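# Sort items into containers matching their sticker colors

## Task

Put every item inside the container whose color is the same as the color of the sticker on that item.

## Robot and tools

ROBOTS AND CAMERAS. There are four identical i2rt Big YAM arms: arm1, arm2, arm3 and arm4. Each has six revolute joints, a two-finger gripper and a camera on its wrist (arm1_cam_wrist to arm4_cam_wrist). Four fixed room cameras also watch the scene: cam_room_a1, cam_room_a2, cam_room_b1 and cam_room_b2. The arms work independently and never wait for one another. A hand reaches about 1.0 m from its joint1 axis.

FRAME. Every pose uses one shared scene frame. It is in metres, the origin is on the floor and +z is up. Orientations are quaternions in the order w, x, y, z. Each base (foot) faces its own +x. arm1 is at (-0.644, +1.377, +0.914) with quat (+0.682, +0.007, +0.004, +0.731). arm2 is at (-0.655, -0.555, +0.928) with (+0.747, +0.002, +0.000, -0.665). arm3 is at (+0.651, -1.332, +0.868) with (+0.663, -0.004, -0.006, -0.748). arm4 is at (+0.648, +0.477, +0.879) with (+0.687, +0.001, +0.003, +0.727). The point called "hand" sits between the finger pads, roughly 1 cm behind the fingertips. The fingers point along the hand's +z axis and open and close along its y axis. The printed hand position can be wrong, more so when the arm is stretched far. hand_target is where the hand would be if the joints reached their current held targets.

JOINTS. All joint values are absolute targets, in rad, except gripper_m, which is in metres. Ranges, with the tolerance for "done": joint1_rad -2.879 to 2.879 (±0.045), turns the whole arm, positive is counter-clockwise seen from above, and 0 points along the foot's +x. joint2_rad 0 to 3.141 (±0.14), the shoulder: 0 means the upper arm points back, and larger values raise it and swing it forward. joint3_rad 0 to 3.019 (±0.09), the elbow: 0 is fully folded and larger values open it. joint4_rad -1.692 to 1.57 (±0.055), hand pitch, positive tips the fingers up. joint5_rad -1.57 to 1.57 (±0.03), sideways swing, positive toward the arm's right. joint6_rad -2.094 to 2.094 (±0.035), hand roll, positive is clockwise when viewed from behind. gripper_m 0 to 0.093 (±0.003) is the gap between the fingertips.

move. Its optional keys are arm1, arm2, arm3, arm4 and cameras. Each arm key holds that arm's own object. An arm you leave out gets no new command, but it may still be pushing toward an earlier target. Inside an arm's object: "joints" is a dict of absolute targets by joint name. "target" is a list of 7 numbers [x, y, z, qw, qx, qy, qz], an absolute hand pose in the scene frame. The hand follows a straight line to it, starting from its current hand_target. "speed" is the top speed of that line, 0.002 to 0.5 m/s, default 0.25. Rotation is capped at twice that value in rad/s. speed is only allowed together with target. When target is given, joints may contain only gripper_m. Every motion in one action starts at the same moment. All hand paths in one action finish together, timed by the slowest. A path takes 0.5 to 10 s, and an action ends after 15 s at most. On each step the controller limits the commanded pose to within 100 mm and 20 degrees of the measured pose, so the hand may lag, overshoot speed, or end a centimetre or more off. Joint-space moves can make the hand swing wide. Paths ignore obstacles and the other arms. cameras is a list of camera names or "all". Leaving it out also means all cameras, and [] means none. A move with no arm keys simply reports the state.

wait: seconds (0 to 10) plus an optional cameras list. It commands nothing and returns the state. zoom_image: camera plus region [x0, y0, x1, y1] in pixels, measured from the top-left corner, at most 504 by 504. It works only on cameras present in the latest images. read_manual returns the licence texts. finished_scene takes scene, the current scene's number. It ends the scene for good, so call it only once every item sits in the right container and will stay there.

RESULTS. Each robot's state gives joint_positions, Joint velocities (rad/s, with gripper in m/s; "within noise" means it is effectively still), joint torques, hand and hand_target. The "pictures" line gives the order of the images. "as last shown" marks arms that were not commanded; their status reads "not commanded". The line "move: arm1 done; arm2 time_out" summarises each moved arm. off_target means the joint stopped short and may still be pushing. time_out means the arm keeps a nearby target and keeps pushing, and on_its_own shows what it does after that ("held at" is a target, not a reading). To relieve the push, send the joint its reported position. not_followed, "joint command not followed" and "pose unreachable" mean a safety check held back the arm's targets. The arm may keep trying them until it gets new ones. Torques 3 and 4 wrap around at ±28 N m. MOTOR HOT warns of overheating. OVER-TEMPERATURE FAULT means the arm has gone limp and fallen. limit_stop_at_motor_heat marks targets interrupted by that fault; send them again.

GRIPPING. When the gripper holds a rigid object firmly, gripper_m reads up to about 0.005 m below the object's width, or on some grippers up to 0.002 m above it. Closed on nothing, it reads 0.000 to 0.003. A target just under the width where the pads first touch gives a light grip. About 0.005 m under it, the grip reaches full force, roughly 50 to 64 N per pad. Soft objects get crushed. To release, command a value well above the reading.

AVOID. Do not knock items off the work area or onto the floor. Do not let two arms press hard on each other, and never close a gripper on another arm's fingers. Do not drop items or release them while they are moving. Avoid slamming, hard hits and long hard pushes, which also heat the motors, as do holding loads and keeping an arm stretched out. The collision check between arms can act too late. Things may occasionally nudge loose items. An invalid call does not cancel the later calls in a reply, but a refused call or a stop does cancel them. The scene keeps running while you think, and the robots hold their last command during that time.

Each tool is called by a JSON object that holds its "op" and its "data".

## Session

{"op": "move", "data": {"arm1": {"joints": {"joint1_rad": 1.5, "joint2_rad": 0.55, "joint3_rad": 1.4, "joint4_rad": -1.6, "joint5_rad": 0, "joint6_rad": 0}}, "arm2": {"joints": {"joint1_rad": -1.686, "joint2_rad": 0.55, "joint3_rad": 1.4, "joint4_rad": -1.6, "joint5_rad": 0, "joint6_rad": 0}}, "arm3": {"joints": {"joint1_rad": 1.69, "joint2_rad": 0.55, "joint3_rad": 1.4, "joint4_rad": -1.6, "joint5_rad": 0, "joint6_rad": 0}}, "arm4": {"joints": {"joint1_rad": -1.63, "joint2_rad": 0.55, "joint3_rad": 1.4, "joint4_rad": -1.6, "joint5_rad": 0, "joint6_rad": 0}}}}

{"op": "zoom_image", "data": {"camera": "arm1_cam_wrist", "region": [0, 0, 504, 300]}}

Scene clock: 1.93 s.
Joint torques (N m): arm1=[-1.2 5.42 8.76 1.13 -0.04 -0.05] | arm2=[0.26 2.49 10.45 1.65 0.03 -0.08] | arm3=[2.02 3.6 10.03 1.05 0.04 -0.11] | arm4=[0.67 3.02 7.16 0.76 0.12 0.17]
Motor temperatures (°C): arm1=[20 23 28 23 21 21 21] | arm2=[23 24 27 22 22 20 23] | arm3=[24 23 24 23 24 23 23] | arm4=[22 21 25 22 24 21 24]
Heat: arm1: hottest joint3_rad 28 °C; arm2: hottest joint3_rad 27 °C; arm3: hottest joint1_rad 24 °C; arm4: hottest joint3_rad 25 °C.
move: arm1 done; arm2 done; arm3 done; arm4 done
Joint velocities: within noise
arm1.joint_positions: joint1_rad=+1.493 joint2_rad=+0.545 joint3_rad=+1.393 joint4_rad=-1.591 joint5_rad=+0.000 joint6_rad=+0.008 gripper_m=+0.09398
arm1.joint_status: all done
arm1.hand: x=-0.8027 y=+1.3781 z=+1.4217 quat_wxyz=(-0.002, +0.912, -0.007, -0.409) (m; scene frame)
arm1.hand_target: x=-0.8023 y=+1.3768 z=+1.4222 quat_wxyz=(-0.002, +0.914, -0.001, -0.406) (m; scene frame)
arm1.hand_status: not commanded
arm2.joint_positions: joint1_rad=-1.680 joint2_rad=+0.546 joint3_rad=+1.379 joint4_rad=-1.587 joint5_rad=-0.001 joint6_rad=+0.014 gripper_m=+0.09400
arm2.joint_status: all done
arm2.hand: x=-0.8255 y=-0.5579 z=+1.4276 quat_wxyz=(-0.003, -0.918, +0.002, +0.397) (m; scene frame)
arm2.hand_target: x=-0.8225 y=-0.5568 z=+1.4334 quat_wxyz=(+0.001, -0.917, -0.002, +0.398) (m; scene frame)
arm2.hand_status: not commanded
arm3.joint_positions: joint1_rad=+1.679 joint2_rad=+0.546 joint3_rad=+1.369 joint4_rad=-1.591 joint5_rad=+0.000 joint6_rad=+0.007 gripper_m=+0.09398
arm3.joint_status: all done
arm3.hand: x=+0.8205 y=-1.3275 z=+1.3619 quat_wxyz=(-0.391, -0.006, -0.920, +0.008) (m; scene frame)
arm3.hand_target: x=+0.8169 y=-1.3254 z=+1.3734 quat_wxyz=(-0.400, +0.002, -0.917, +0.007) (m; scene frame)
arm3.hand_status: not commanded
arm4.joint_positions: joint1_rad=-1.626 joint2_rad=+0.554 joint3_rad=+1.394 joint4_rad=-1.587 joint5_rad=-0.002 joint6_rad=-0.013 gripper_m=+0.09398
arm4.joint_status: all done
arm4.hand: x=+0.8212 y=+0.4791 z=+1.3831 quat_wxyz=(-0.398, +0.008, -0.917, +0.003) (m; scene frame)
arm4.hand_target: x=+0.8168 y=+0.4781 z=+1.3841 quat_wxyz=(-0.397, -0.001, -0.918, +0.002) (m; scene frame)
arm4.hand_status: not commanded
pictures: arm1_cam_wrist, arm2_cam_wrist, arm3_cam_wrist, arm4_cam_wrist, cam_room_a1, cam_room_a2, cam_room_b1, cam_room_b2
Images, in order (width x height): arm1_cam_wrist 672x504, arm2_cam_wrist 672x504, arm3_cam_wrist 672x504, arm4_cam_wrist 672x504, cam_room_a1 672x504, cam_room_a2 672x504, cam_room_b1 672x504, cam_room_b2 672x504.

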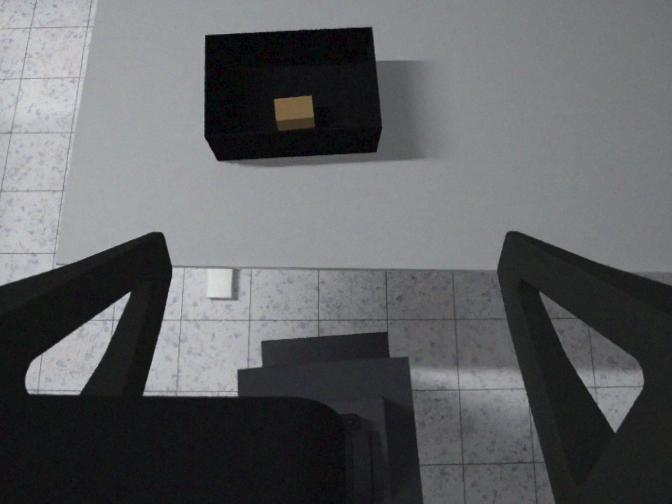

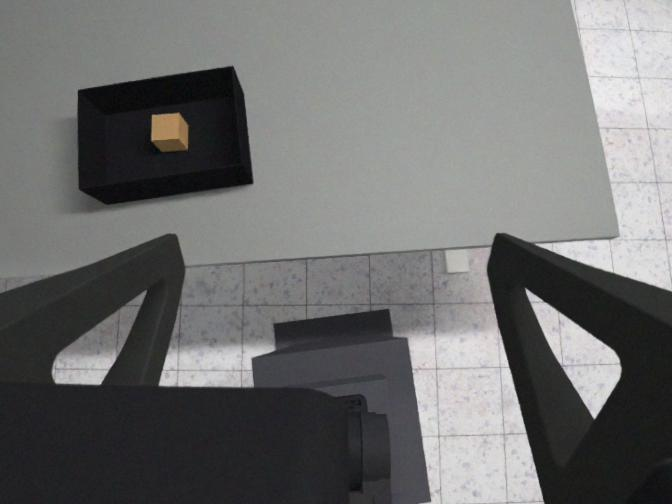

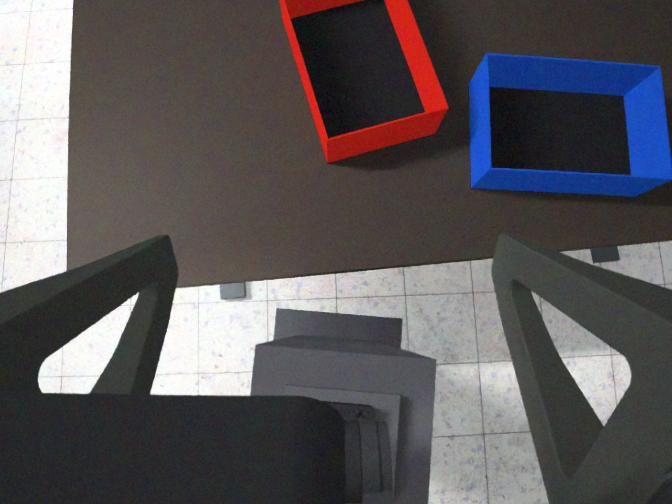

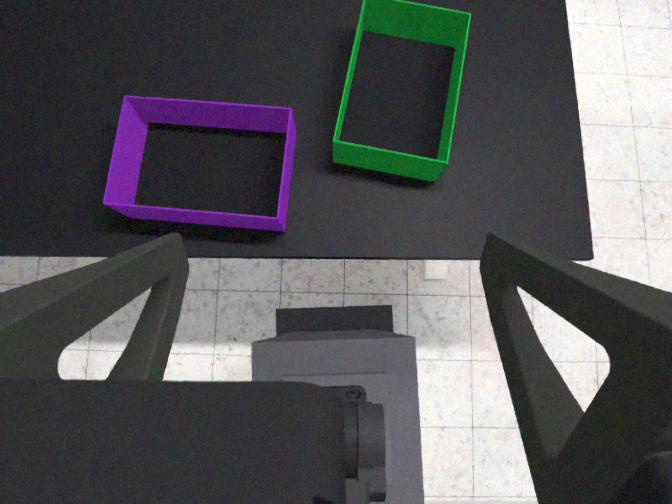

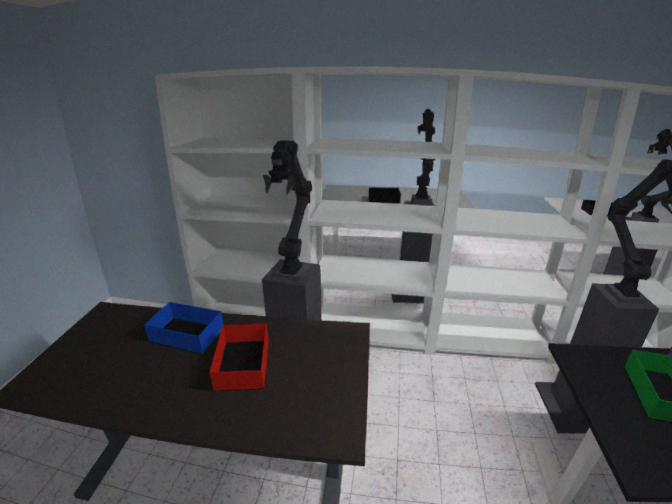

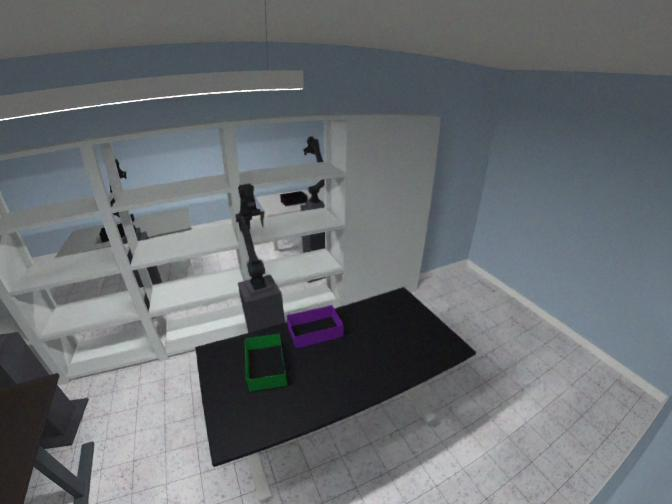

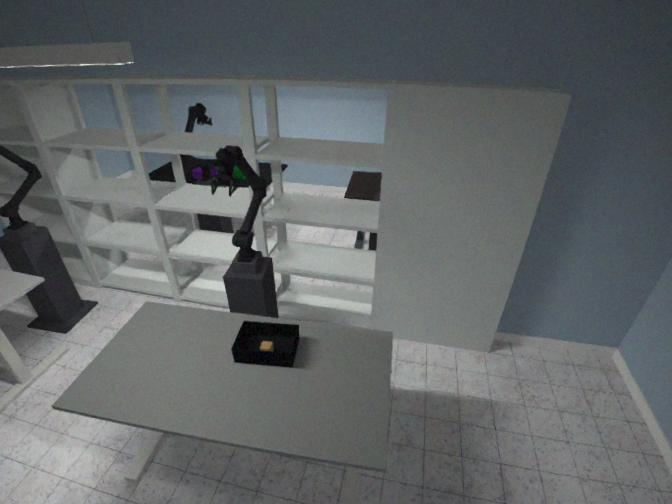

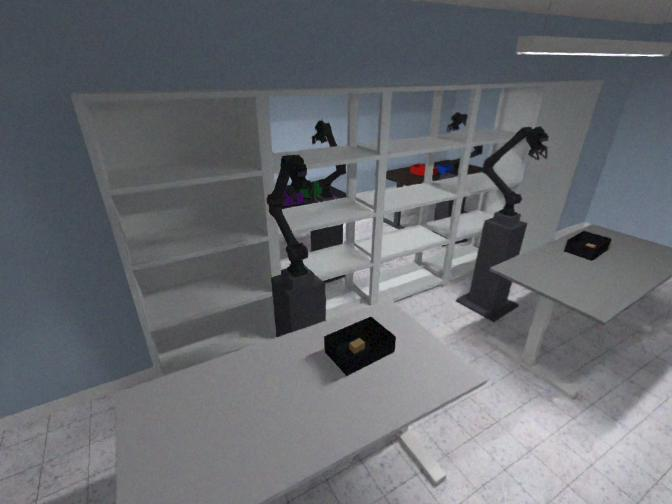

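Scaled by 1.000.

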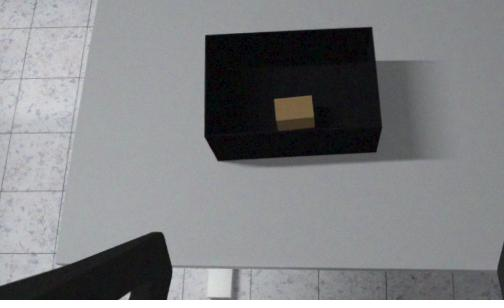

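{"op": "zoom_image", "data": {"camera": "cam_room_b2", "region": [320, 310, 400, 370]}}

{"op": "zoom_image", "data": {"camera": "cam_room_b1", "region": [226, 315, 306, 375]}}

{"op": "zoom_image", "data": {"camera": "cam_room_b2", "region": [560, 225, 620, 270]}}

{"op": "zoom_image", "data": {"camera": "arm1_cam_wrist", "region": [200, 20, 390, 165]}}

{"op": "zoom_image", "data": {"camera": "arm2_cam_wrist", "region": [70, 60, 260, 210]}}

Scaled by 6.300.

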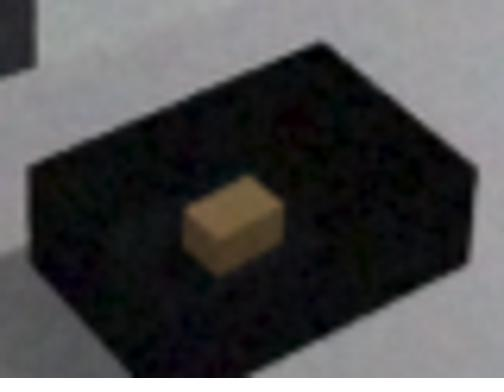

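Scaled by 6.300.

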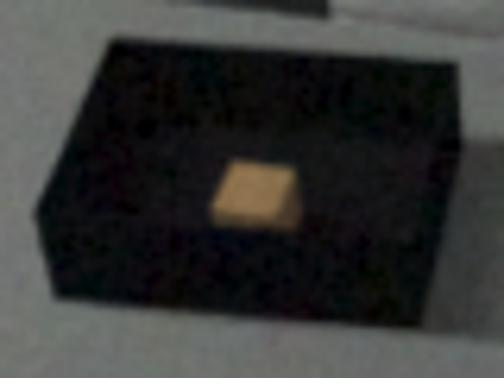

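Scaled by 8.400.

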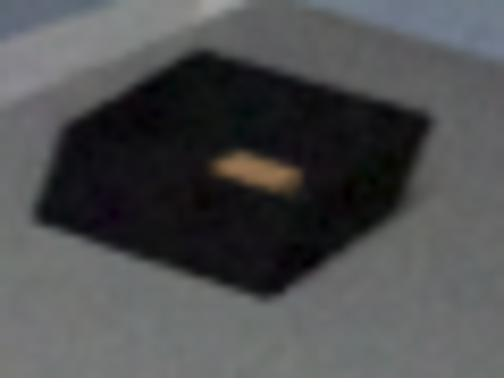

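Scaled by 2.653.

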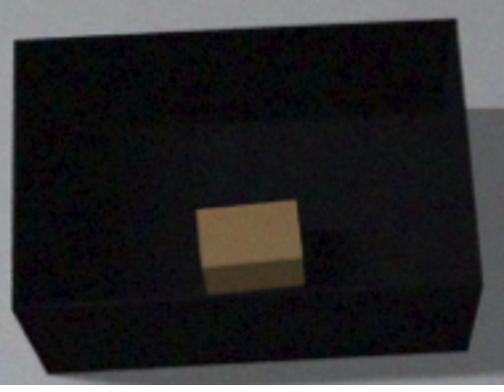

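Scaled by 2.653.

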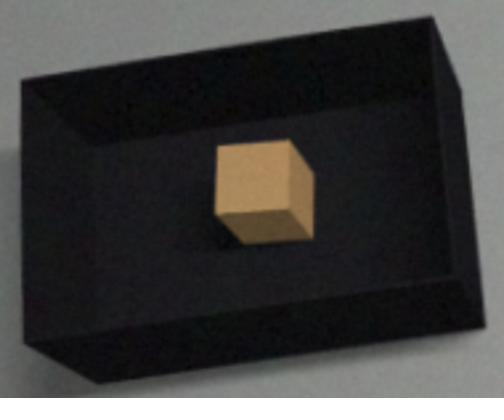

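{"op": "move", "data": {"arm1": {"target": [-1.248, 1.312, 0.90, 0, 0.9990, 0.0436, 0], "joints": {"gripper_m": 0.093}}, "arm2": {"target": [-1.203, -0.880, 0.89, 0, 0.9994, 0.0349, 0], "joints": {"gripper_m": 0.085}}, "cameras": ["arm1_cam_wrist", "arm2_cam_wrist"]}}

Scene clock: 55.93 s.
Joint torques (N m): arm1=[-0.5 -17.55 13.29 -0.03 -0.06 -0.03] | arm2=[1.49 -21.6 13.3 0.16 -0.13 0.2] | arm3=[2.02 3.6 10.06 1.11 0.05 -0.12] | arm4=[0.79 2.84 7.25 0.69 0.17 0.17]
Motor temperatures (°C): arm1=[20 24 30 23 21 21 21] | arm2=[23 24 31 22 22 20 23] | arm3=[24 23 29 23 24 23 23] | arm4=[22 21 28 22 24 21 24]
Heat: arm1: hottest joint3_rad 30 °C; arm2: hottest joint3_rad 31 °C; arm3: hottest joint3_rad 29 °C; arm4: hottest joint3_rad 28 °C.
move: arm1 off_target; arm2 off_target
Joint velocities: within noise
arm1.joint_positions: joint1_rad=+1.598 joint2_rad=+2.132 joint3_rad=+1.550 joint4_rad=-1.047 joint5_rad=-0.002 joint6_rad=+0.028 gripper_m=+0.09306
arm1.joint_status: all done
arm1.hand: x=-1.2273 y=+1.3214 z=+0.8826 quat_wxyz=(-0.002, +0.999, +0.034, +0.021) (m; scene frame)
arm1.hand_target: x=-1.2470 y=+1.3121 z=+0.9006 quat_wxyz=(+0.000, +0.999, +0.044, +0.000) (m; scene frame)
arm1.hand_status: off_target (0.029 m and 2.7 deg from the pose sent, 0.689 m and 48.7 deg at the start)
arm2.joint_positions: joint1_rad=-1.161 joint2_rad=+2.186 joint3_rad=+1.650 joint4_rad=-1.048 joint5_rad=+0.002 joint6_rad=+0.452 gripper_m=+0.08510
arm2.joint_status: all done
arm2.hand: x=-1.1922 y=-0.8665 z=+0.8857 quat_wxyz=(+0.006, -0.999, -0.037, -0.007) (m; scene frame)
arm2.hand_target: x=-1.2024 y=-0.8798 z=+0.8903 quat_wxyz=(+0.000, -0.999, -0.035, +0.000) (m; scene frame)
arm2.hand_status: off_target (0.018 m and 1.0 deg from the pose sent, 0.732 m and 47.0 deg at the start)
arm3, arm4: as last shown
pictures: arm1_cam_wrist, arm2_cam_wrist
Images, in order (width x height): arm1_cam_wrist 672x504, arm2_cam_wrist 672x504.

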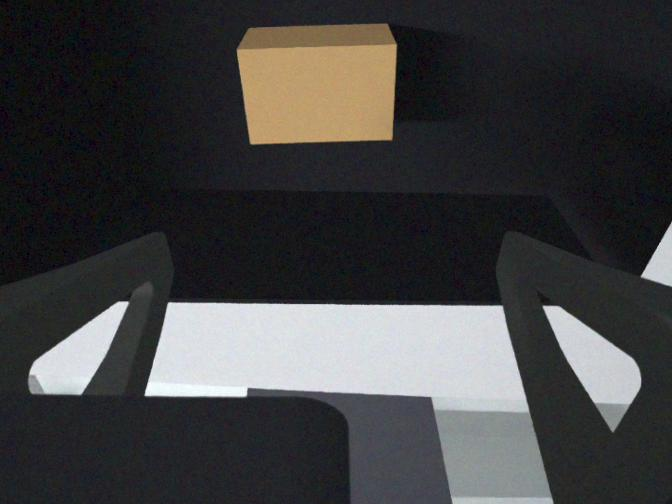

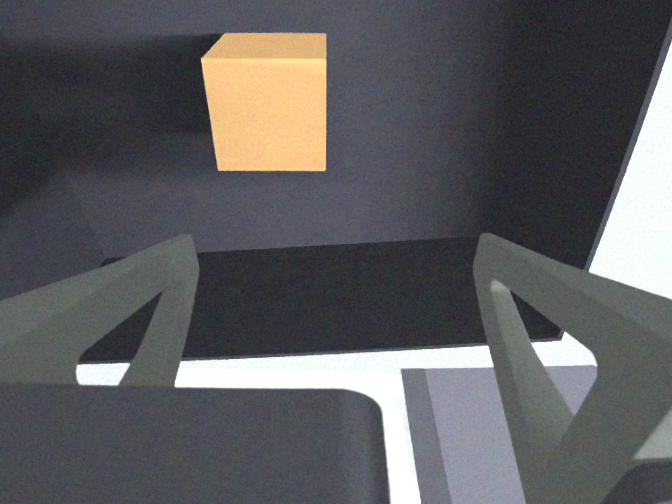

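{"op": "move", "data": {"arm1": {"target": [-1.256, 1.307, 0.765, 0, 0.9990, 0.0436, 0], "speed": 0.15}, "arm2": {"target": [-1.204, -0.911, 0.765, 0, 0.9994, 0.0349, 0], "speed": 0.15}, "cameras": ["arm1_cam_wrist", "arm2_cam_wrist"]}}

Scene clock: 75.67 s.
Joint torques (N m): arm1=[-0.85 -17.73 11.37 0.81 -0.03 0.03] | arm2=[1.44 -22.07 12 1.07 -0.11 0.21] | arm3=[1.96 3.55 10.03 1.1 0.04 -0.12] | arm4=[0.38 2.78 7.19 0.65 0.12 0.16]
Motor temperatures (°C): arm1=[20 24 31 23 21 21 21] | arm2=[23 26 34 22 22 20 23] | arm3=[24 23 30 23 24 23 23] | arm4=[22 21 29 22 24 21 24]
Heat: arm1: hottest joint3_rad 31 °C; arm2: hottest joint3_rad 34 °C; arm3: hottest joint3_rad 30 °C; arm4: hottest joint3_rad 29 °C.
move: arm1 off_target; arm2 off_target
Joint velocities: within noise
arm1.joint_positions: joint1_rad=+1.606 joint2_rad=+2.354 joint3_rad=+1.561 joint4_rad=-0.843 joint5_rad=-0.003 joint6_rad=+0.028 gripper_m=+0.09306
arm1.joint_status: not commanded
arm1.hand: x=-1.2322 y=+1.3169 z=+0.7567 quat_wxyz=(-0.002, +0.999, +0.038, +0.025) (m; scene frame)
arm1.hand_target: x=-1.2551 y=+1.3070 z=+0.7659 quat_wxyz=(+0.000, +0.999, +0.044, +0.000) (m; scene frame)
arm1.hand_status: off_target (0.027 m and 3.0 deg from the pose sent, 0.122 m and 2.7 deg at the start)
arm2.joint_positions: joint1_rad=-1.120 joint2_rad=+2.407 joint3_rad=+1.718 joint4_rad=-0.904 joint5_rad=+0.001 joint6_rad=+0.491 gripper_m=+0.08510
arm2.joint_status: not commanded
arm2.hand: x=-1.1928 y=-0.8969 z=+0.7713 quat_wxyz=(+0.008, -0.999, -0.038, -0.010) (m; scene frame)
arm2.hand_target: x=-1.2031 y=-0.9106 z=+0.7654 quat_wxyz=(+0.000, -0.999, -0.035, +0.000) (m; scene frame)
arm2.hand_status: off_target (0.019 m and 1.5 deg from the pose sent, 0.129 m and 1.0 deg at the start)
arm3, arm4: as last shown
pictures: arm1_cam_wrist, arm2_cam_wrist
Images, in order (width x height): arm1_cam_wrist 672x504, arm2_cam_wrist 672x504.

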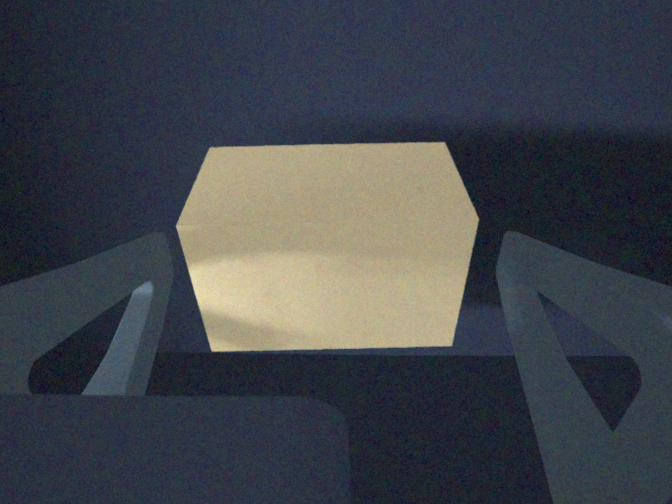

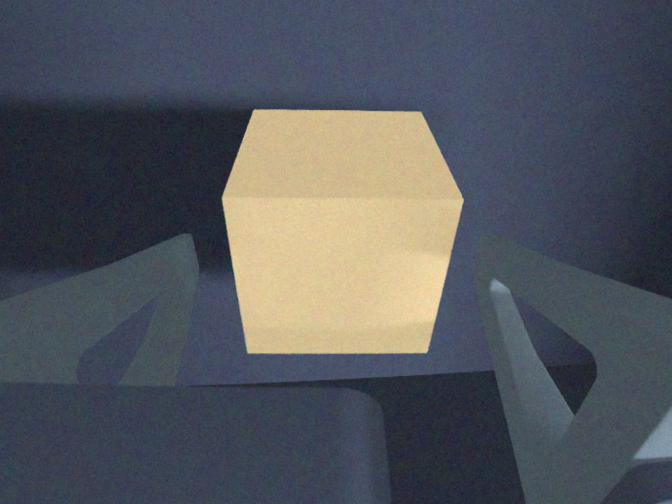

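{"op": "move", "data": {"arm1": {"joints": {"gripper_m": 0.059}}, "arm2": {"target": [-1.204, -0.911, 0.749, 0, 0.9994, 0.0349, 0], "speed": 0.1}, "cameras": []}}

{"op": "move", "data": {"arm1": {"target": [-1.18, 1.315, 1.05, 0, 0.9990, 0.0436, 0], "speed": 0.2}, "arm2": {"joints": {"gripper_m": 0.043}}, "cameras": ["arm1_cam_wrist", "arm2_cam_wrist"]}}

Scene clock: 83.70 s.
Joint torques (N m): arm1=[-1.14 -17.49 11.37 0.69 0.01 0.01] | arm2=[1.44 -21.71 12.04 1.13 -0.11 0.21] | arm3=[2.14 3.49 10.02 1.1 0.04 -0.12] | arm4=[0.44 3.08 7.2 0.69 0.18 0.16]
Motor temperatures (°C): arm1=[20 25 32 23 21 21 21] | arm2=[23 26 34 22 22 20 23] | arm3=[24 23 30 23 24 23 23] | arm4=[22 21 29 22 24 21 24]
Heat: arm1: hottest joint3_rad 32 °C; arm2: hottest joint3_rad 34 °C; arm3: hottest joint3_rad 30 °C; arm4: hottest joint3_rad 29 °C.
move: arm1 off_target; arm2 off_target
Joint velocities: within noise
arm1.joint_positions: joint1_rad=+1.606 joint2_rad=+2.354 joint3_rad=+1.561 joint4_rad=-0.843 joint5_rad=-0.003 joint6_rad=+0.028 gripper_m=+0.06832
arm1.joint_status: gripper_m off_target (ended at +0.06835, target +0.05900)
arm1.hand: x=-1.2321 y=+1.3167 z=+0.7567 quat_wxyz=(-0.002, +0.999, +0.038, +0.025) (m; scene frame)
arm1.hand_target: x=-1.2551 y=+1.3070 z=+0.7659 quat_wxyz=(+0.000, +0.999, +0.044, +0.000) (m; scene frame)
arm1.hand_status: not commanded
arm2.joint_positions: joint1_rad=-1.120 joint2_rad=+2.430 joint3_rad=+1.722 joint4_rad=-0.883 joint5_rad=+0.001 joint6_rad=+0.491 gripper_m=+0.08510
arm2.joint_status: not commanded
arm2.hand: x=-1.1932 y=-0.8971 z=+0.7583 quat_wxyz=(+0.007, -0.999, -0.038, -0.009) (m; scene frame)
arm2.hand_target: x=-1.2031 y=-0.9106 z=+0.7495 quat_wxyz=(+0.000, -0.999, -0.035, +0.000) (m; scene frame)
arm2.hand_status: off_target (0.020 m and 1.4 deg from the pose sent, 0.029 m and 1.5 deg at the start)
arm3, arm4: as last shown
pictures: none
No camera images: "cameras" was empty.

Scene clock: 85.73 s.
Joint torques (N m): arm1=[-1.44 -14.97 13.35 -0.05 0.01 0.03] | arm2=[1.38 -21.71 11.96 1.13 -0.1 0.2] | arm3=[2.02 3.6 10.06 1.09 0.04 -0.12] | arm4=[0.32 2.84 7.19 0.73 0.16 0.2]
Motor temperatures (°C): arm1=[20 25 32 23 21 21 21] | arm2=[23 26 34 22 22 20 23] | arm3=[24 23 30 23 24 23 23] | arm4=[22 21 29 22 24 21 24]
Heat: arm1: hottest joint3_rad 32 °C; arm2: hottest joint3_rad 34 °C; arm3: hottest joint3_rad 30 °C; arm4: hottest joint3_rad 29 °C.
move: arm1 off_target; arm2 off_target
Joint velocities: within noise
arm1.joint_positions: joint1_rad=+1.606 joint2_rad=+1.823 joint3_rad=+1.485 joint4_rad=-1.289 joint5_rad=-0.003 joint6_rad=+0.028 gripper_m=+0.06832
arm1.joint_status: not commanded
arm1.hand: x=-1.1679 y=+1.3223 z=+1.0302 quat_wxyz=(-0.002, +0.999, +0.038, +0.020) (m; scene frame)
arm1.hand_target: x=-1.1792 y=+1.3151 z=+1.0499 quat_wxyz=(+0.000, +0.999, +0.044, +0.000) (m; scene frame)
arm1.hand_status: off_target (0.024 m and 2.4 deg from the pose sent, 0.298 m and 2.9 deg at the start)
arm2.joint_positions: joint1_rad=-1.120 joint2_rad=+2.430 joint3_rad=+1.723 joint4_rad=-0.883 joint5_rad=+0.001 joint6_rad=+0.492 gripper_m=+0.05299
arm2.joint_status: gripper_m off_target (ended at +0.05302, target +0.04300)
arm2.hand: x=-1.1936 y=-0.8974 z=+0.7586 quat_wxyz=(+0.007, -0.999, -0.038, -0.009) (m; scene frame)
arm2.hand_target: x=-1.2031 y=-0.9106 z=+0.7495 quat_wxyz=(+0.000, -0.999, -0.035, +0.000) (m; scene frame)
arm2.hand_status: not commanded
arm3, arm4: as last shown
pictures: arm1_cam_wrist, arm2_cam_wrist
Images, in order (width x height): arm1_cam_wrist 672x504, arm2_cam_wrist 672x504.

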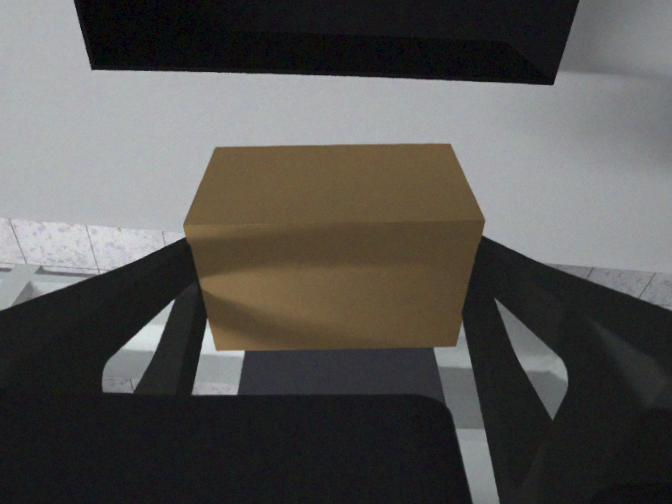

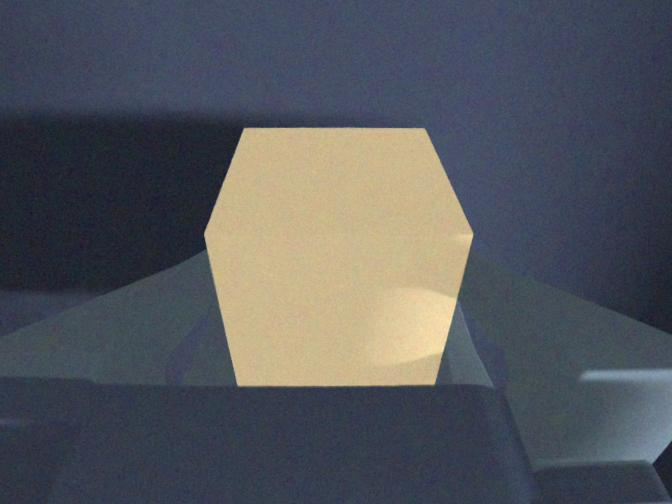

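{"op": "move", "data": {"arm1": {"joints": {"joint2_rad": 0.9, "joint3_rad": 1.2, "joint4_rad": 0.1}}, "arm2": {"target": [-1.15, -0.875, 1.02, 0, 0.9994, 0.0349, 0], "speed": 0.2}, "cameras": ["cam_room_b1", "cam_room_b2"]}}

{"op": "move", "data": {"arm2": {"joints": {"joint2_rad": 0.9, "joint3_rad": 1.2, "joint4_rad": 0.1}}, "cameras": ["cam_room_b1", "cam_room_b2"]}}

{"op": "zoom_image", "data": {"camera": "cam_room_b2", "region": [180, 100, 380, 250]}}

{"op": "zoom_image", "data": {"camera": "cam_room_b1", "region": [150, 100, 350, 250]}}

Scene clock: 97.47 s.
Joint torques (N m): arm1=[-0.26 -2.08 13.18 2.39 -0.06 0] | arm2=[1.26 -21.25 10.66 0.16 -0.09 0.19] | arm3=[2.02 3.43 9.99 1.09 0.04 -0.12] | arm4=[0.32 2.96 7.23 0.76 0.14 0.18]
Motor temperatures (°C): arm1=[20 25 34 23 21 21 22] | arm2=[23 27 34 22 22 20 23] | arm3=[24 23 30 23 24 23 23] | arm4=[22 21 29 22 24 21 24]
Heat: arm1: hottest joint3_rad 34 °C; arm2: hottest joint3_rad 34 °C; arm3: hottest joint3_rad 30 °C; arm4: hottest joint3_rad 29 °C.
move: arm1 done; arm2 done
Joint velocities: within noise
arm1.joint_positions: joint1_rad=+1.606 joint2_rad=+0.899 joint3_rad=+1.181 joint4_rad=+0.079 joint5_rad=-0.003 joint6_rad=+0.028 gripper_m=+0.06832
arm1.joint_status: all done
arm1.hand: x=-1.0677 y=+1.3303 z=+1.5825 quat_wxyz=(+0.054, +0.562, +0.024, -0.825) (m; scene frame)
arm1.hand_target: x=-1.0613 y=+1.3262 z=+1.5988 quat_wxyz=(+0.059, +0.545, +0.028, -0.836) (m; scene frame)
arm1.hand_status: not commanded
arm2.joint_positions: joint1_rad=-1.120 joint2_rad=+1.949 joint3_rad=+1.629 joint4_rad=-1.242 joint5_rad=+0.001 joint6_rad=+0.492 gripper_m=+0.05299
arm2.joint_status: not commanded
arm2.hand: x=-1.1528 y=-0.8719 z=+1.0178 quat_wxyz=(+0.000, -0.999, -0.038, +0.003) (m; scene frame)
arm2.hand_target: x=-1.1500 y=-0.8751 z=+1.0200 quat_wxyz=(+0.000, -0.999, -0.035, +0.000) (m; scene frame)
arm2.hand_status: done (0.005 m and 0.5 deg from the pose sent, 0.266 m and 1.3 deg at the start)
arm3, arm4: as last shown
pictures: cam_room_b1, cam_room_b2
Images, in order (width x height): cam_room_b1 672x504, cam_room_b2 672x504.

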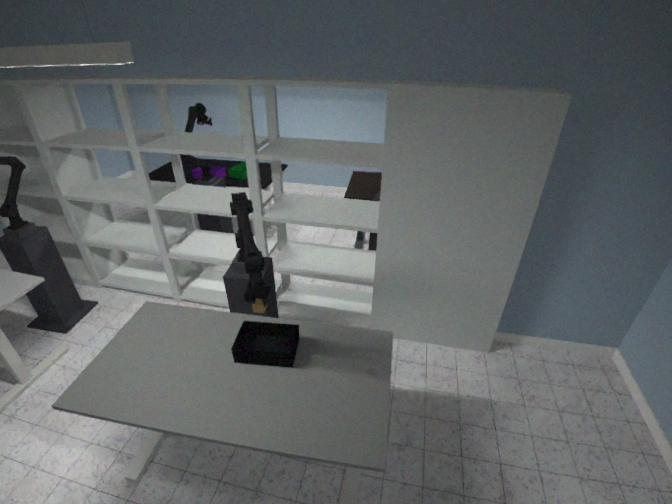

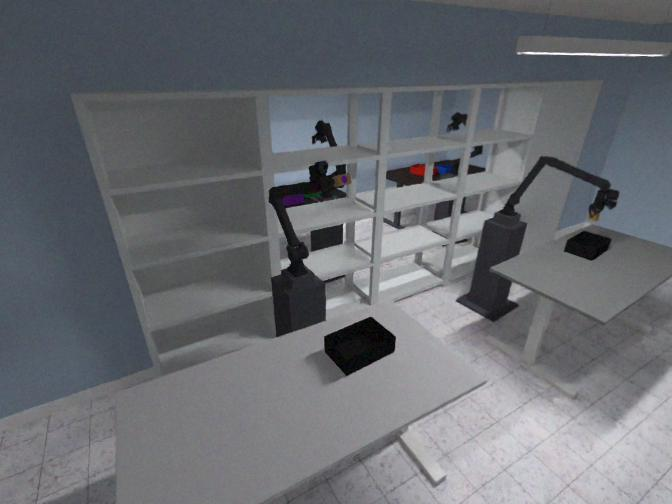

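Scene clock: 99.27 s.
Joint torques (N m): arm1=[-1.14 -1.55 13.26 2.24 -0.06 0.03] | arm2=[1.32 -5.54 11.06 3.15 -0.16 0.14] | arm3=[2.08 3.55 10.09 1.07 0.04 -0.11] | arm4=[0.85 2.96 7.25 0.9 0.15 0.17]
Motor temperatures (°C): arm1=[20 25 34 23 21 21 22] | arm2=[23 27 34 22 22 20 23] | arm3=[24 23 30 23 24 23 23] | arm4=[22 21 29 22 24 21 24]
Heat: arm1: hottest joint3_rad 34 °C; arm2: hottest joint3_rad 34 °C; arm3: hottest joint3_rad 30 °C; arm4: hottest joint3_rad 29 °C.
move: arm2 done
Joint velocities: within noise
arm1, arm3, arm4: as last shown
arm2.joint_positions: joint1_rad=-1.120 joint2_rad=+0.896 joint3_rad=+1.207 joint4_rad=+0.078 joint5_rad=+0.001 joint6_rad=+0.492 gripper_m=+0.05297
arm2.joint_status: all done
arm2.hand: x=-1.0190 y=-0.7878 z=+1.6053 quat_wxyz=(-0.419, -0.558, -0.021, +0.716) (m; scene frame)
arm2.hand_target: x=-1.0187 y=-0.7913 z=+1.6046 quat_wxyz=(-0.427, -0.554, -0.021, +0.715) (m; scene frame)
arm2.hand_status: not commanded
pictures: cam_room_b1, cam_room_b2
Images, in order (width x height): cam_room_b1 672x504, cam_room_b2 672x504.

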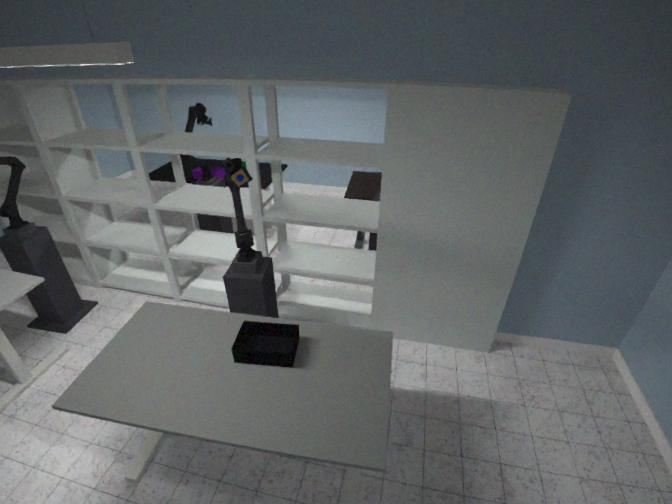

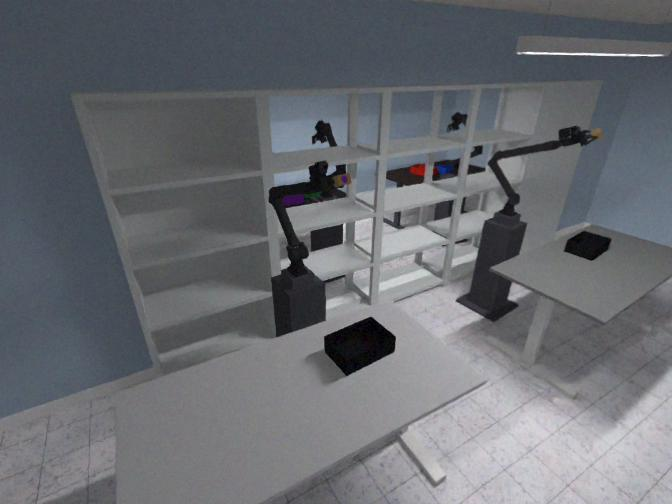

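Scaled by 2.520.

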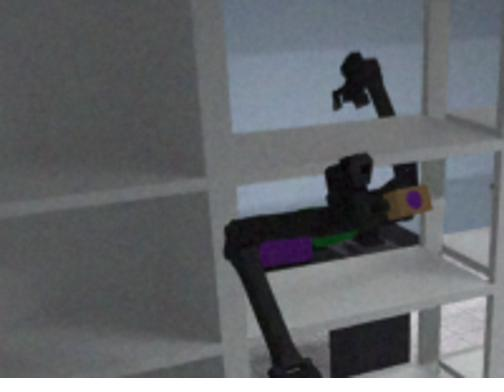

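Scaled by 2.520.

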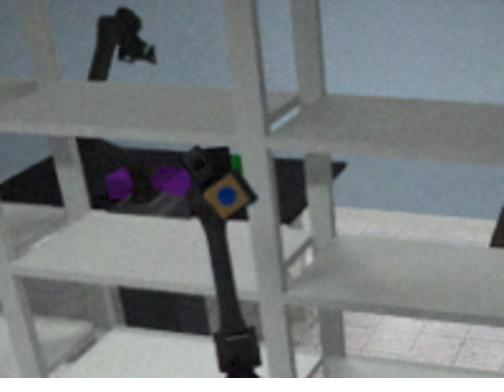

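{"op": "move", "data": {"arm1": {"joints": {"joint1_rad": -2.248, "joint2_rad": 0.86, "joint3_rad": 1.09, "joint4_rad": -1.63, "joint5_rad": 0, "joint6_rad": 0}}, "arm2": {"joints": {"joint1_rad": 0.918, "joint2_rad": 0.86, "joint3_rad": 1.09, "joint4_rad": -1.63, "joint5_rad": 0, "joint6_rad": 0}}, "arm3": {"joints": {"joint1_rad": -1.988, "joint2_rad": 0.8, "joint3_rad": 1.1, "joint4_rad": -1.3}}, "arm4": {"joints": {"joint1_rad": 0.9, "joint2_rad": 0.8, "joint3_rad": 1.1, "joint4_rad": -1.3}}, "cameras": ["arm1_cam_wrist", "arm2_cam_wrist"]}}

{"op": "move", "data": {"arm1": {"target": [-0.316, 1.149, 1.12, 0.0832, 0.2984, 0.9505, -0.0261], "speed": 0.25}, "arm2": {"target": [-0.311, -0.7595, 1.12, 0.0841, 0.2641, 0.9605, -0.0231], "speed": 0.25}, "cameras": []}}

{"op": "move", "data": {"arm1": {"target": [-0.043, 0.958, 1.10, 0.0832, 0.2984, 0.9505, -0.0261], "speed": 0.2}, "arm2": {"target": [-0.030, -0.926, 1.095, 0.0841, 0.2641, 0.9605, -0.0231], "speed": 0.2}, "cameras": ["arm1_cam_wrist", "arm2_cam_wrist"]}}

Scene clock: 114.67 s.
Joint torques (N m): arm1=[-1.96 -1.49 11.58 0.28 -0.01 -0.01] | arm2=[1.03 -4.42 10.36 0.61 0.11 -0.05] | arm3=[0.79 -4.13 10.92 1.25 -0.08 -0.1] | arm4=[1.26 -4.19 10.99 1.29 0.13 0.17]
Motor temperatures (°C): arm1=[20 25 35 23 21 21 22] | arm2=[23 26 34 22 22 20 24] | arm3=[24 23 30 23 24 23 23] | arm4=[22 21 30 22 24 21 24]
Heat: arm1: hottest joint3_rad 35 °C; arm2: hottest joint3_rad 34 °C; arm3: hottest joint3_rad 30 °C; arm4: hottest joint3_rad 30 °C.
move: arm1 done; arm2 done; arm3 done; arm4 done
Joint velocities: within noise
arm1.joint_positions: joint1_rad=-2.242 joint2_rad=+0.867 joint3_rad=+1.079 joint4_rad=-1.621 joint5_rad=+0.002 joint6_rad=+0.006 gripper_m=+0.06841
arm1.joint_status: all done
arm1.hand: x=-0.4405 y=+1.2389 z=+1.2117 quat_wxyz=(-0.069, -0.299, -0.952, +0.026) (m; scene frame)
arm1.hand_target: x=-0.4424 y=+1.2390 z=+1.2171 quat_wxyz=(-0.073, -0.298, -0.951, +0.027) (m; scene frame)
arm1.hand_status: not commanded
arm2.joint_positions: joint1_rad=+0.915 joint2_rad=+0.862 joint3_rad=+1.095 joint4_rad=-1.618 joint5_rad=-0.003 joint6_rad=+0.012 gripper_m=+0.05300
arm2.joint_status: all done
arm2.hand: x=-0.4463 y=-0.6814 z=+1.2368 quat_wxyz=(-0.090, -0.271, -0.958, +0.021) (m; scene frame)
arm2.hand_target: x=-0.4496 y=-0.6791 z=+1.2348 quat_wxyz=(-0.083, -0.264, -0.961, +0.021) (m; scene frame)
arm2.hand_status: not commanded
arm3.joint_positions: joint1_rad=-1.978 joint2_rad=+0.807 joint3_rad=+1.083 joint4_rad=-1.304 joint5_rad=+0.002 joint6_rad=+0.004 gripper_m=+0.09402
arm3.joint_status: all done
arm3.hand: x=+0.3891 y=-1.1732 z=+1.2096 quat_wxyz=(+0.064, -0.930, +0.256, +0.256) (m; scene frame)
arm3.hand_target: x=+0.3893 y=-1.1704 z=+1.2204 quat_wxyz=(+0.069, -0.926, +0.257, +0.269) (m; scene frame)
arm3.hand_status: not commanded
arm4.joint_positions: joint1_rad=+0.898 joint2_rad=+0.811 joint3_rad=+1.070 joint4_rad=-1.310 joint5_rad=-0.002 joint6_rad=-0.011 gripper_m=+0.09402
arm4.joint_status: all done
arm4.hand: x=+0.4035 y=+0.6527 z=+1.2162 quat_wxyz=(-0.076, +0.922, -0.288, -0.247) (m; scene frame)
arm4.hand_target: x=+0.4010 y=+0.6545 z=+1.2353 quat_wxyz=(-0.083, +0.914, -0.291, -0.270) (m; scene frame)
arm4.hand_status: not commanded
pictures: arm1_cam_wrist, arm2_cam_wrist
Images, in order (width x height): arm1_cam_wrist 672x504, arm2_cam_wrist 672x504.

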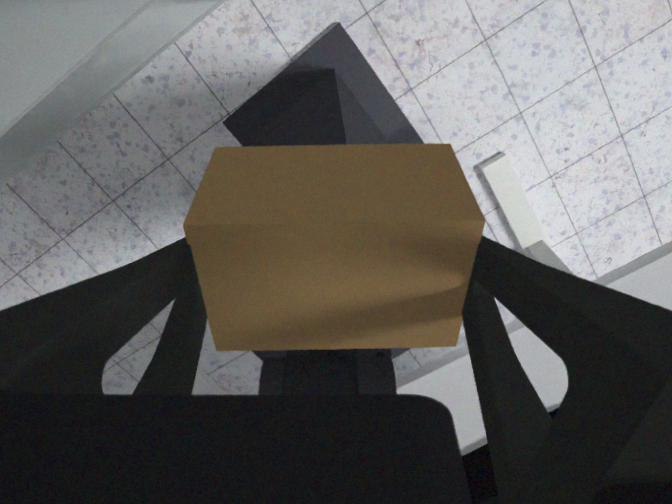

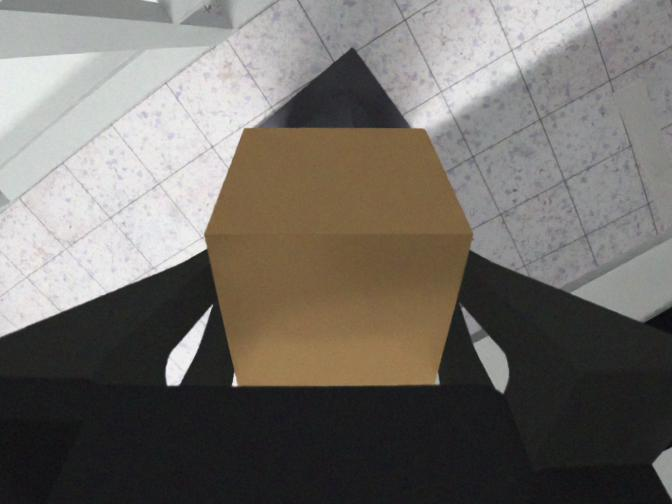

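Scene clock: 116.10 s.
Joint torques (N m): arm1=[-2.67 -7.71 14.41 1.02 -0.07 -0.07] | arm2=[1.49 -11.22 12.74 1.57 0.15 0] | arm3=[0.67 -4.13 10.92 1.24 -0.08 -0.1] | arm4=[1.14 -4.13 11.14 1.05 0.15 0.19]
Motor temperatures (°C): arm1=[20 25 35 23 21 21 22] | arm2=[23 26 34 22 22 20 24] | arm3=[24 23 31 23 24 23 23] | arm4=[22 21 30 22 24 21 24]
Heat: arm1: hottest joint3_rad 35 °C; arm2: hottest joint3_rad 34 °C; arm3: hottest joint3_rad 31 °C; arm4: hottest joint3_rad 30 °C.
move: arm1 off_target; arm2 off_target
Joint velocities: within noise
arm1.joint_positions: joint1_rad=-2.243 joint2_rad=+1.273 joint3_rad=+1.066 joint4_rad=-1.240 joint5_rad=-0.005 joint6_rad=+0.004 gripper_m=+0.06841
arm1.joint_status: not commanded
arm1.hand: x=-0.3280 y=+1.1617 z=+1.0986 quat_wxyz=(-0.052, -0.298, -0.953, +0.017) (m; scene frame)
arm1.hand_target: x=-0.3169 y=+1.1497 z=+1.1202 quat_wxyz=(-0.083, -0.298, -0.950, +0.026) (m; scene frame)
arm1.hand_status: off_target (0.028 m and 3.7 deg from the pose sent, 0.179 m and 1.6 deg at the start)
arm2.joint_positions: joint1_rad=+0.915 joint2_rad=+1.295 joint3_rad=+1.059 joint4_rad=-1.201 joint5_rad=+0.001 joint6_rad=+0.012 gripper_m=+0.05300
arm2.joint_status: not commanded
arm2.hand: x=-0.3227 y=-0.7556 z=+1.1086 quat_wxyz=(-0.065, -0.271, -0.960, +0.016) (m; scene frame)
arm2.hand_target: x=-0.3113 y=-0.7592 z=+1.1202 quat_wxyz=(-0.084, -0.264, -0.961, +0.023) (m; scene frame)
arm2.hand_status: off_target (0.017 m and 2.5 deg from the pose sent, 0.195 m and 1.1 deg at the start)
arm3, arm4: as last shown
arm3.hand_target: x=+0.3894 y=-1.1704 z=+1.2204 quat_wxyz=(+0.069, -0.926, +0.257, +0.269) (m; scene frame)
pictures: none
No camera images: "cameras" was empty.

Scene clock: 118.73 s.
Joint torques (N m): arm1=[-2.61 -19.78 16.69 0.28 -0.02 -0.05] | arm2=[1.2 -22.77 16.25 0.53 0.13 -0.01] | arm3=[0.67 -4.01 10.91 1.21 -0.09 -0.09] | arm4=[0.79 -4.31 11.03 1.21 0.15 0.15]
Motor temperatures (°C): arm1=[20 25 35 23 21 21 22] | arm2=[23 26 34 22 22 20 24] | arm3=[24 23 31 23 24 23 23] | arm4=[22 21 30 22 24 21 24]
Heat: arm1: hottest joint3_rad 35 °C; arm2: hottest joint3_rad 34 °C; arm3: hottest joint3_rad 31 °C; arm4: hottest joint3_rad 30 °C.
move: arm1 off_target; arm2 off_target
Joint velocities: within noise
arm1.joint_positions: joint1_rad=-2.243 joint2_rad=+2.204 joint3_rad=+2.261 joint4_rad=-1.487 joint5_rad=-0.005 joint6_rad=+0.004 gripper_m=+0.06841
arm1.joint_status: not commanded
arm1.hand: x=-0.0510 y=+0.9706 z=+1.0779 quat_wxyz=(-0.060, -0.298, -0.952, +0.019) (m; scene frame)
arm1.hand_target: x=-0.0442 y=+0.9590 z=+1.0999 quat_wxyz=(-0.084, -0.298, -0.950, +0.026) (m; scene frame)
arm1.hand_status: off_target (0.027 m and 2.8 deg from the pose sent, 0.350 m and 3.7 deg at the start)
arm2.joint_positions: joint1_rad=+0.915 joint2_rad=+2.176 joint3_rad=+2.176 joint4_rad=-1.417 joint5_rad=+0.001 joint6_rad=+0.012 gripper_m=+0.05300
arm2.joint_status: not commanded
arm2.hand: x=-0.0441 y=-0.9221 z=+1.0881 quat_wxyz=(-0.074, -0.271, -0.959, +0.019) (m; scene frame)
arm2.hand_target: x=-0.0308 y=-0.9253 z=+1.0950 quat_wxyz=(-0.085, -0.264, -0.960, +0.023) (m; scene frame)
arm2.hand_status: off_target (0.016 m and 1.5 deg from the pose sent, 0.339 m and 2.5 deg at the start)
arm3, arm4: as last shown
pictures: arm1_cam_wrist, arm2_cam_wrist
Images, in order (width x height): arm1_cam_wrist 672x504, arm2_cam_wrist 672x504.

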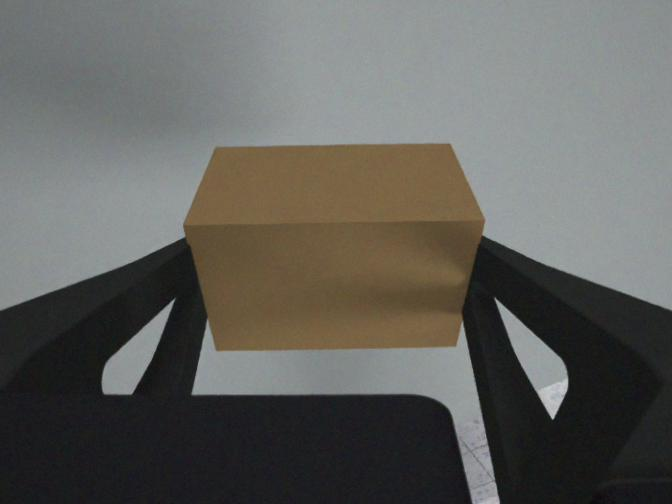

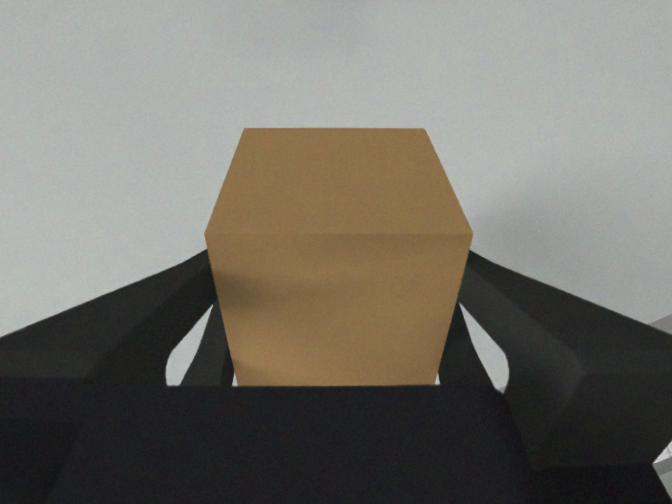

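{"op": "move", "data": {"arm1": {"target": [-0.043, 0.958, 1.05, 0, 0.2995, 0.9541, 0], "speed": 0.1}, "arm2": {"target": [-0.030, -0.926, 1.037, 0, 0.2651, 0.9642, 0], "speed": 0.1}, "cameras": ["arm2_cam_wrist"]}}

{"op": "move", "data": {"arm1": {"target": [-0.043, 0.958, 1.020, 0, 0.2995, 0.9541, 0], "speed": 0.06}, "arm2": {"target": [-0.030, -0.926, 1.010, 0, 0.2651, 0.9642, 0], "speed": 0.06}, "cameras": ["arm1_cam_wrist", "arm2_cam_wrist"]}}

Scene clock: 127.00 s.
Joint torques (N m): arm1=[-3.55 -20.89 16.2 0.05 -0.04 -0.05] | arm2=[1.32 -23.82 15.8 0.13 0.11 -0.01] | arm3=[0.73 -4.01 10.89 1.16 -0.09 -0.09] | arm4=[0.62 -4.25 11.02 1.22 0.15 0.17]
Motor temperatures (°C): arm1=[20 25 35 23 21 21 22] | arm2=[23 27 35 22 22 20 24] | arm3=[24 23 31 23 24 23 23] | arm4=[22 21 31 22 24 21 24]
Heat: arm1: hottest joint3_rad 35 °C; arm2: hottest joint3_rad 35 °C; arm3: hottest joint3_rad 31 °C; arm4: hottest joint3_rad 31 °C.
move: arm1 off_target; arm2 off_target
Joint velocities: within noise
arm1.joint_positions: joint1_rad=-2.243 joint2_rad=+2.388 joint3_rad=+2.478 joint4_rad=-1.686 joint5_rad=-0.005 joint6_rad=+0.004 gripper_m=+0.06841
arm1.joint_status: not commanded
arm1.hand: x=-0.0498 y=+0.9693 z=+1.0325 quat_wxyz=(+0.019, -0.299, -0.954, -0.005) (m; scene frame)
arm1.hand_target: x=-0.0440 y=+0.9588 z=+1.0500 quat_wxyz=(-0.003, -0.299, -0.954, +0.001) (m; scene frame)
arm1.hand_status: off_target (0.022 m and 2.2 deg from the pose sent, 0.032 m and 7.3 deg at the start; a joint's target at an end of its range on 23 of 51 steps)
arm2.joint_positions: joint1_rad=+0.915 joint2_rad=+2.351 joint3_rad=+2.357 joint4_rad=-1.591 joint5_rad=+0.001 joint6_rad=+0.012 gripper_m=+0.05300
arm2.joint_status: not commanded
arm2.hand: x=-0.0421 y=-0.9231 z=+1.0364 quat_wxyz=(+0.007, -0.272, -0.962, -0.003) (m; scene frame)
arm2.hand_target: x=-0.0306 y=-0.9254 z=+1.0371 quat_wxyz=(-0.001, -0.265, -0.964, +0.000) (m; scene frame)
arm2.hand_status: off_target (0.012 m and 1.2 deg from the pose sent, 0.053 m and 8.8 deg at the start)
arm3, arm4: as last shown
pictures: arm2_cam_wrist
Images, in order (width x height): arm2_cam_wrist 672x504.

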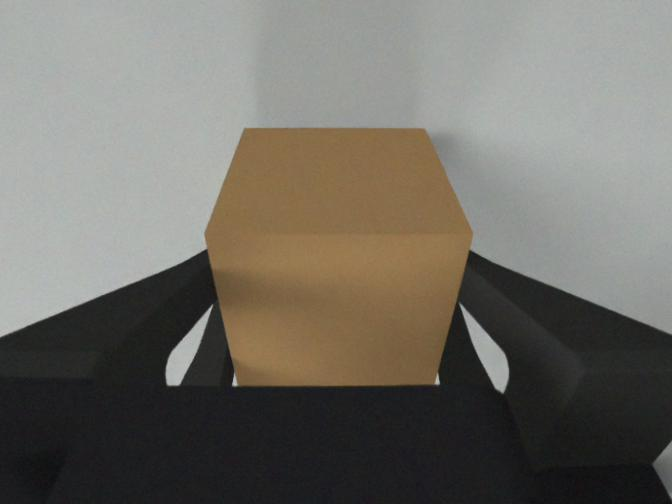

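Scene clock: 128.00 s.
Joint torques (N m): arm1=[-2.67 -21.54 10.09 0.77 -0.05 -0.07] | arm2=[1.32 -23.94 10.36 1.29 0.11 -0.01] | arm3=[0.67 -4.01 10.91 1.24 -0.08 -0.09] | arm4=[1.44 -4.6 11.04 1.18 0.16 0.17]
Motor temperatures (°C): arm1=[20 25 35 23 21 21 22] | arm2=[23 27 35 22 22 20 24] | arm3=[24 23 31 23 24 23 23] | arm4=[22 21 31 22 24 21 24]
Heat: arm1: hottest joint3_rad 35 °C; arm2: hottest joint3_rad 35 °C; arm3: hottest joint3_rad 31 °C; arm4: hottest joint3_rad 31 °C.
move: arm1 done; arm2 off_target
Joint velocities: within noise
arm1.joint_positions: joint1_rad=-2.243 joint2_rad=+2.388 joint3_rad=+2.465 joint4_rad=-1.633 joint5_rad=-0.005 joint6_rad=+0.004 gripper_m=+0.06841
arm1.joint_status: not commanded
arm1.hand: x=-0.0416 y=+0.9636 z=+1.0270 quat_wxyz=(+0.000, -0.299, -0.954, +0.001) (m; scene frame)
arm1.hand_target: x=-0.0430 y=+0.9582 z=+1.0199 quat_wxyz=(+0.000, -0.299, -0.954, +0.000) (m; scene frame)
arm1.hand_status: done (0.009 m and 0.1 deg from the pose sent, 0.018 m and 2.2 deg at the start)
arm2.joint_positions: joint1_rad=+0.915 joint2_rad=+2.351 joint3_rad=+2.357 joint4_rad=-1.551 joint5_rad=+0.001 joint6_rad=+0.012 gripper_m=+0.05300
arm2.joint_status: not commanded
arm2.hand: x=-0.0336 y=-0.9281 z=+1.0364 quat_wxyz=(-0.013, -0.272, -0.962, +0.002) (m; scene frame)
arm2.hand_target: x=-0.0307 y=-0.9255 z=+1.0104 quat_wxyz=(+0.000, -0.265, -0.964, +0.000) (m; scene frame)
arm2.hand_status: off_target (0.027 m and 1.7 deg from the pose sent, 0.029 m and 1.2 deg at the start)
arm3, arm4: as last shown
pictures: arm1_cam_wrist, arm2_cam_wrist
Images, in order (width x height): arm1_cam_wrist 672x504, arm2_cam_wrist 672x504.

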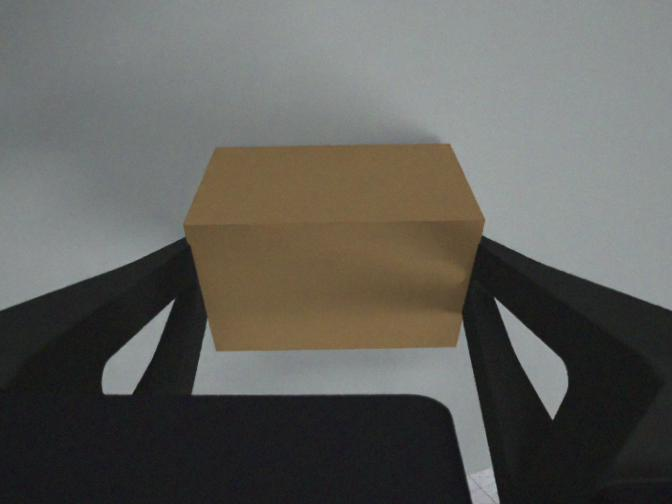

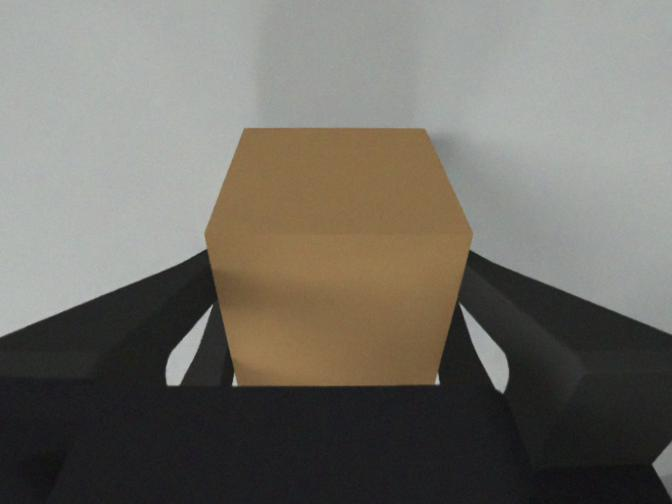

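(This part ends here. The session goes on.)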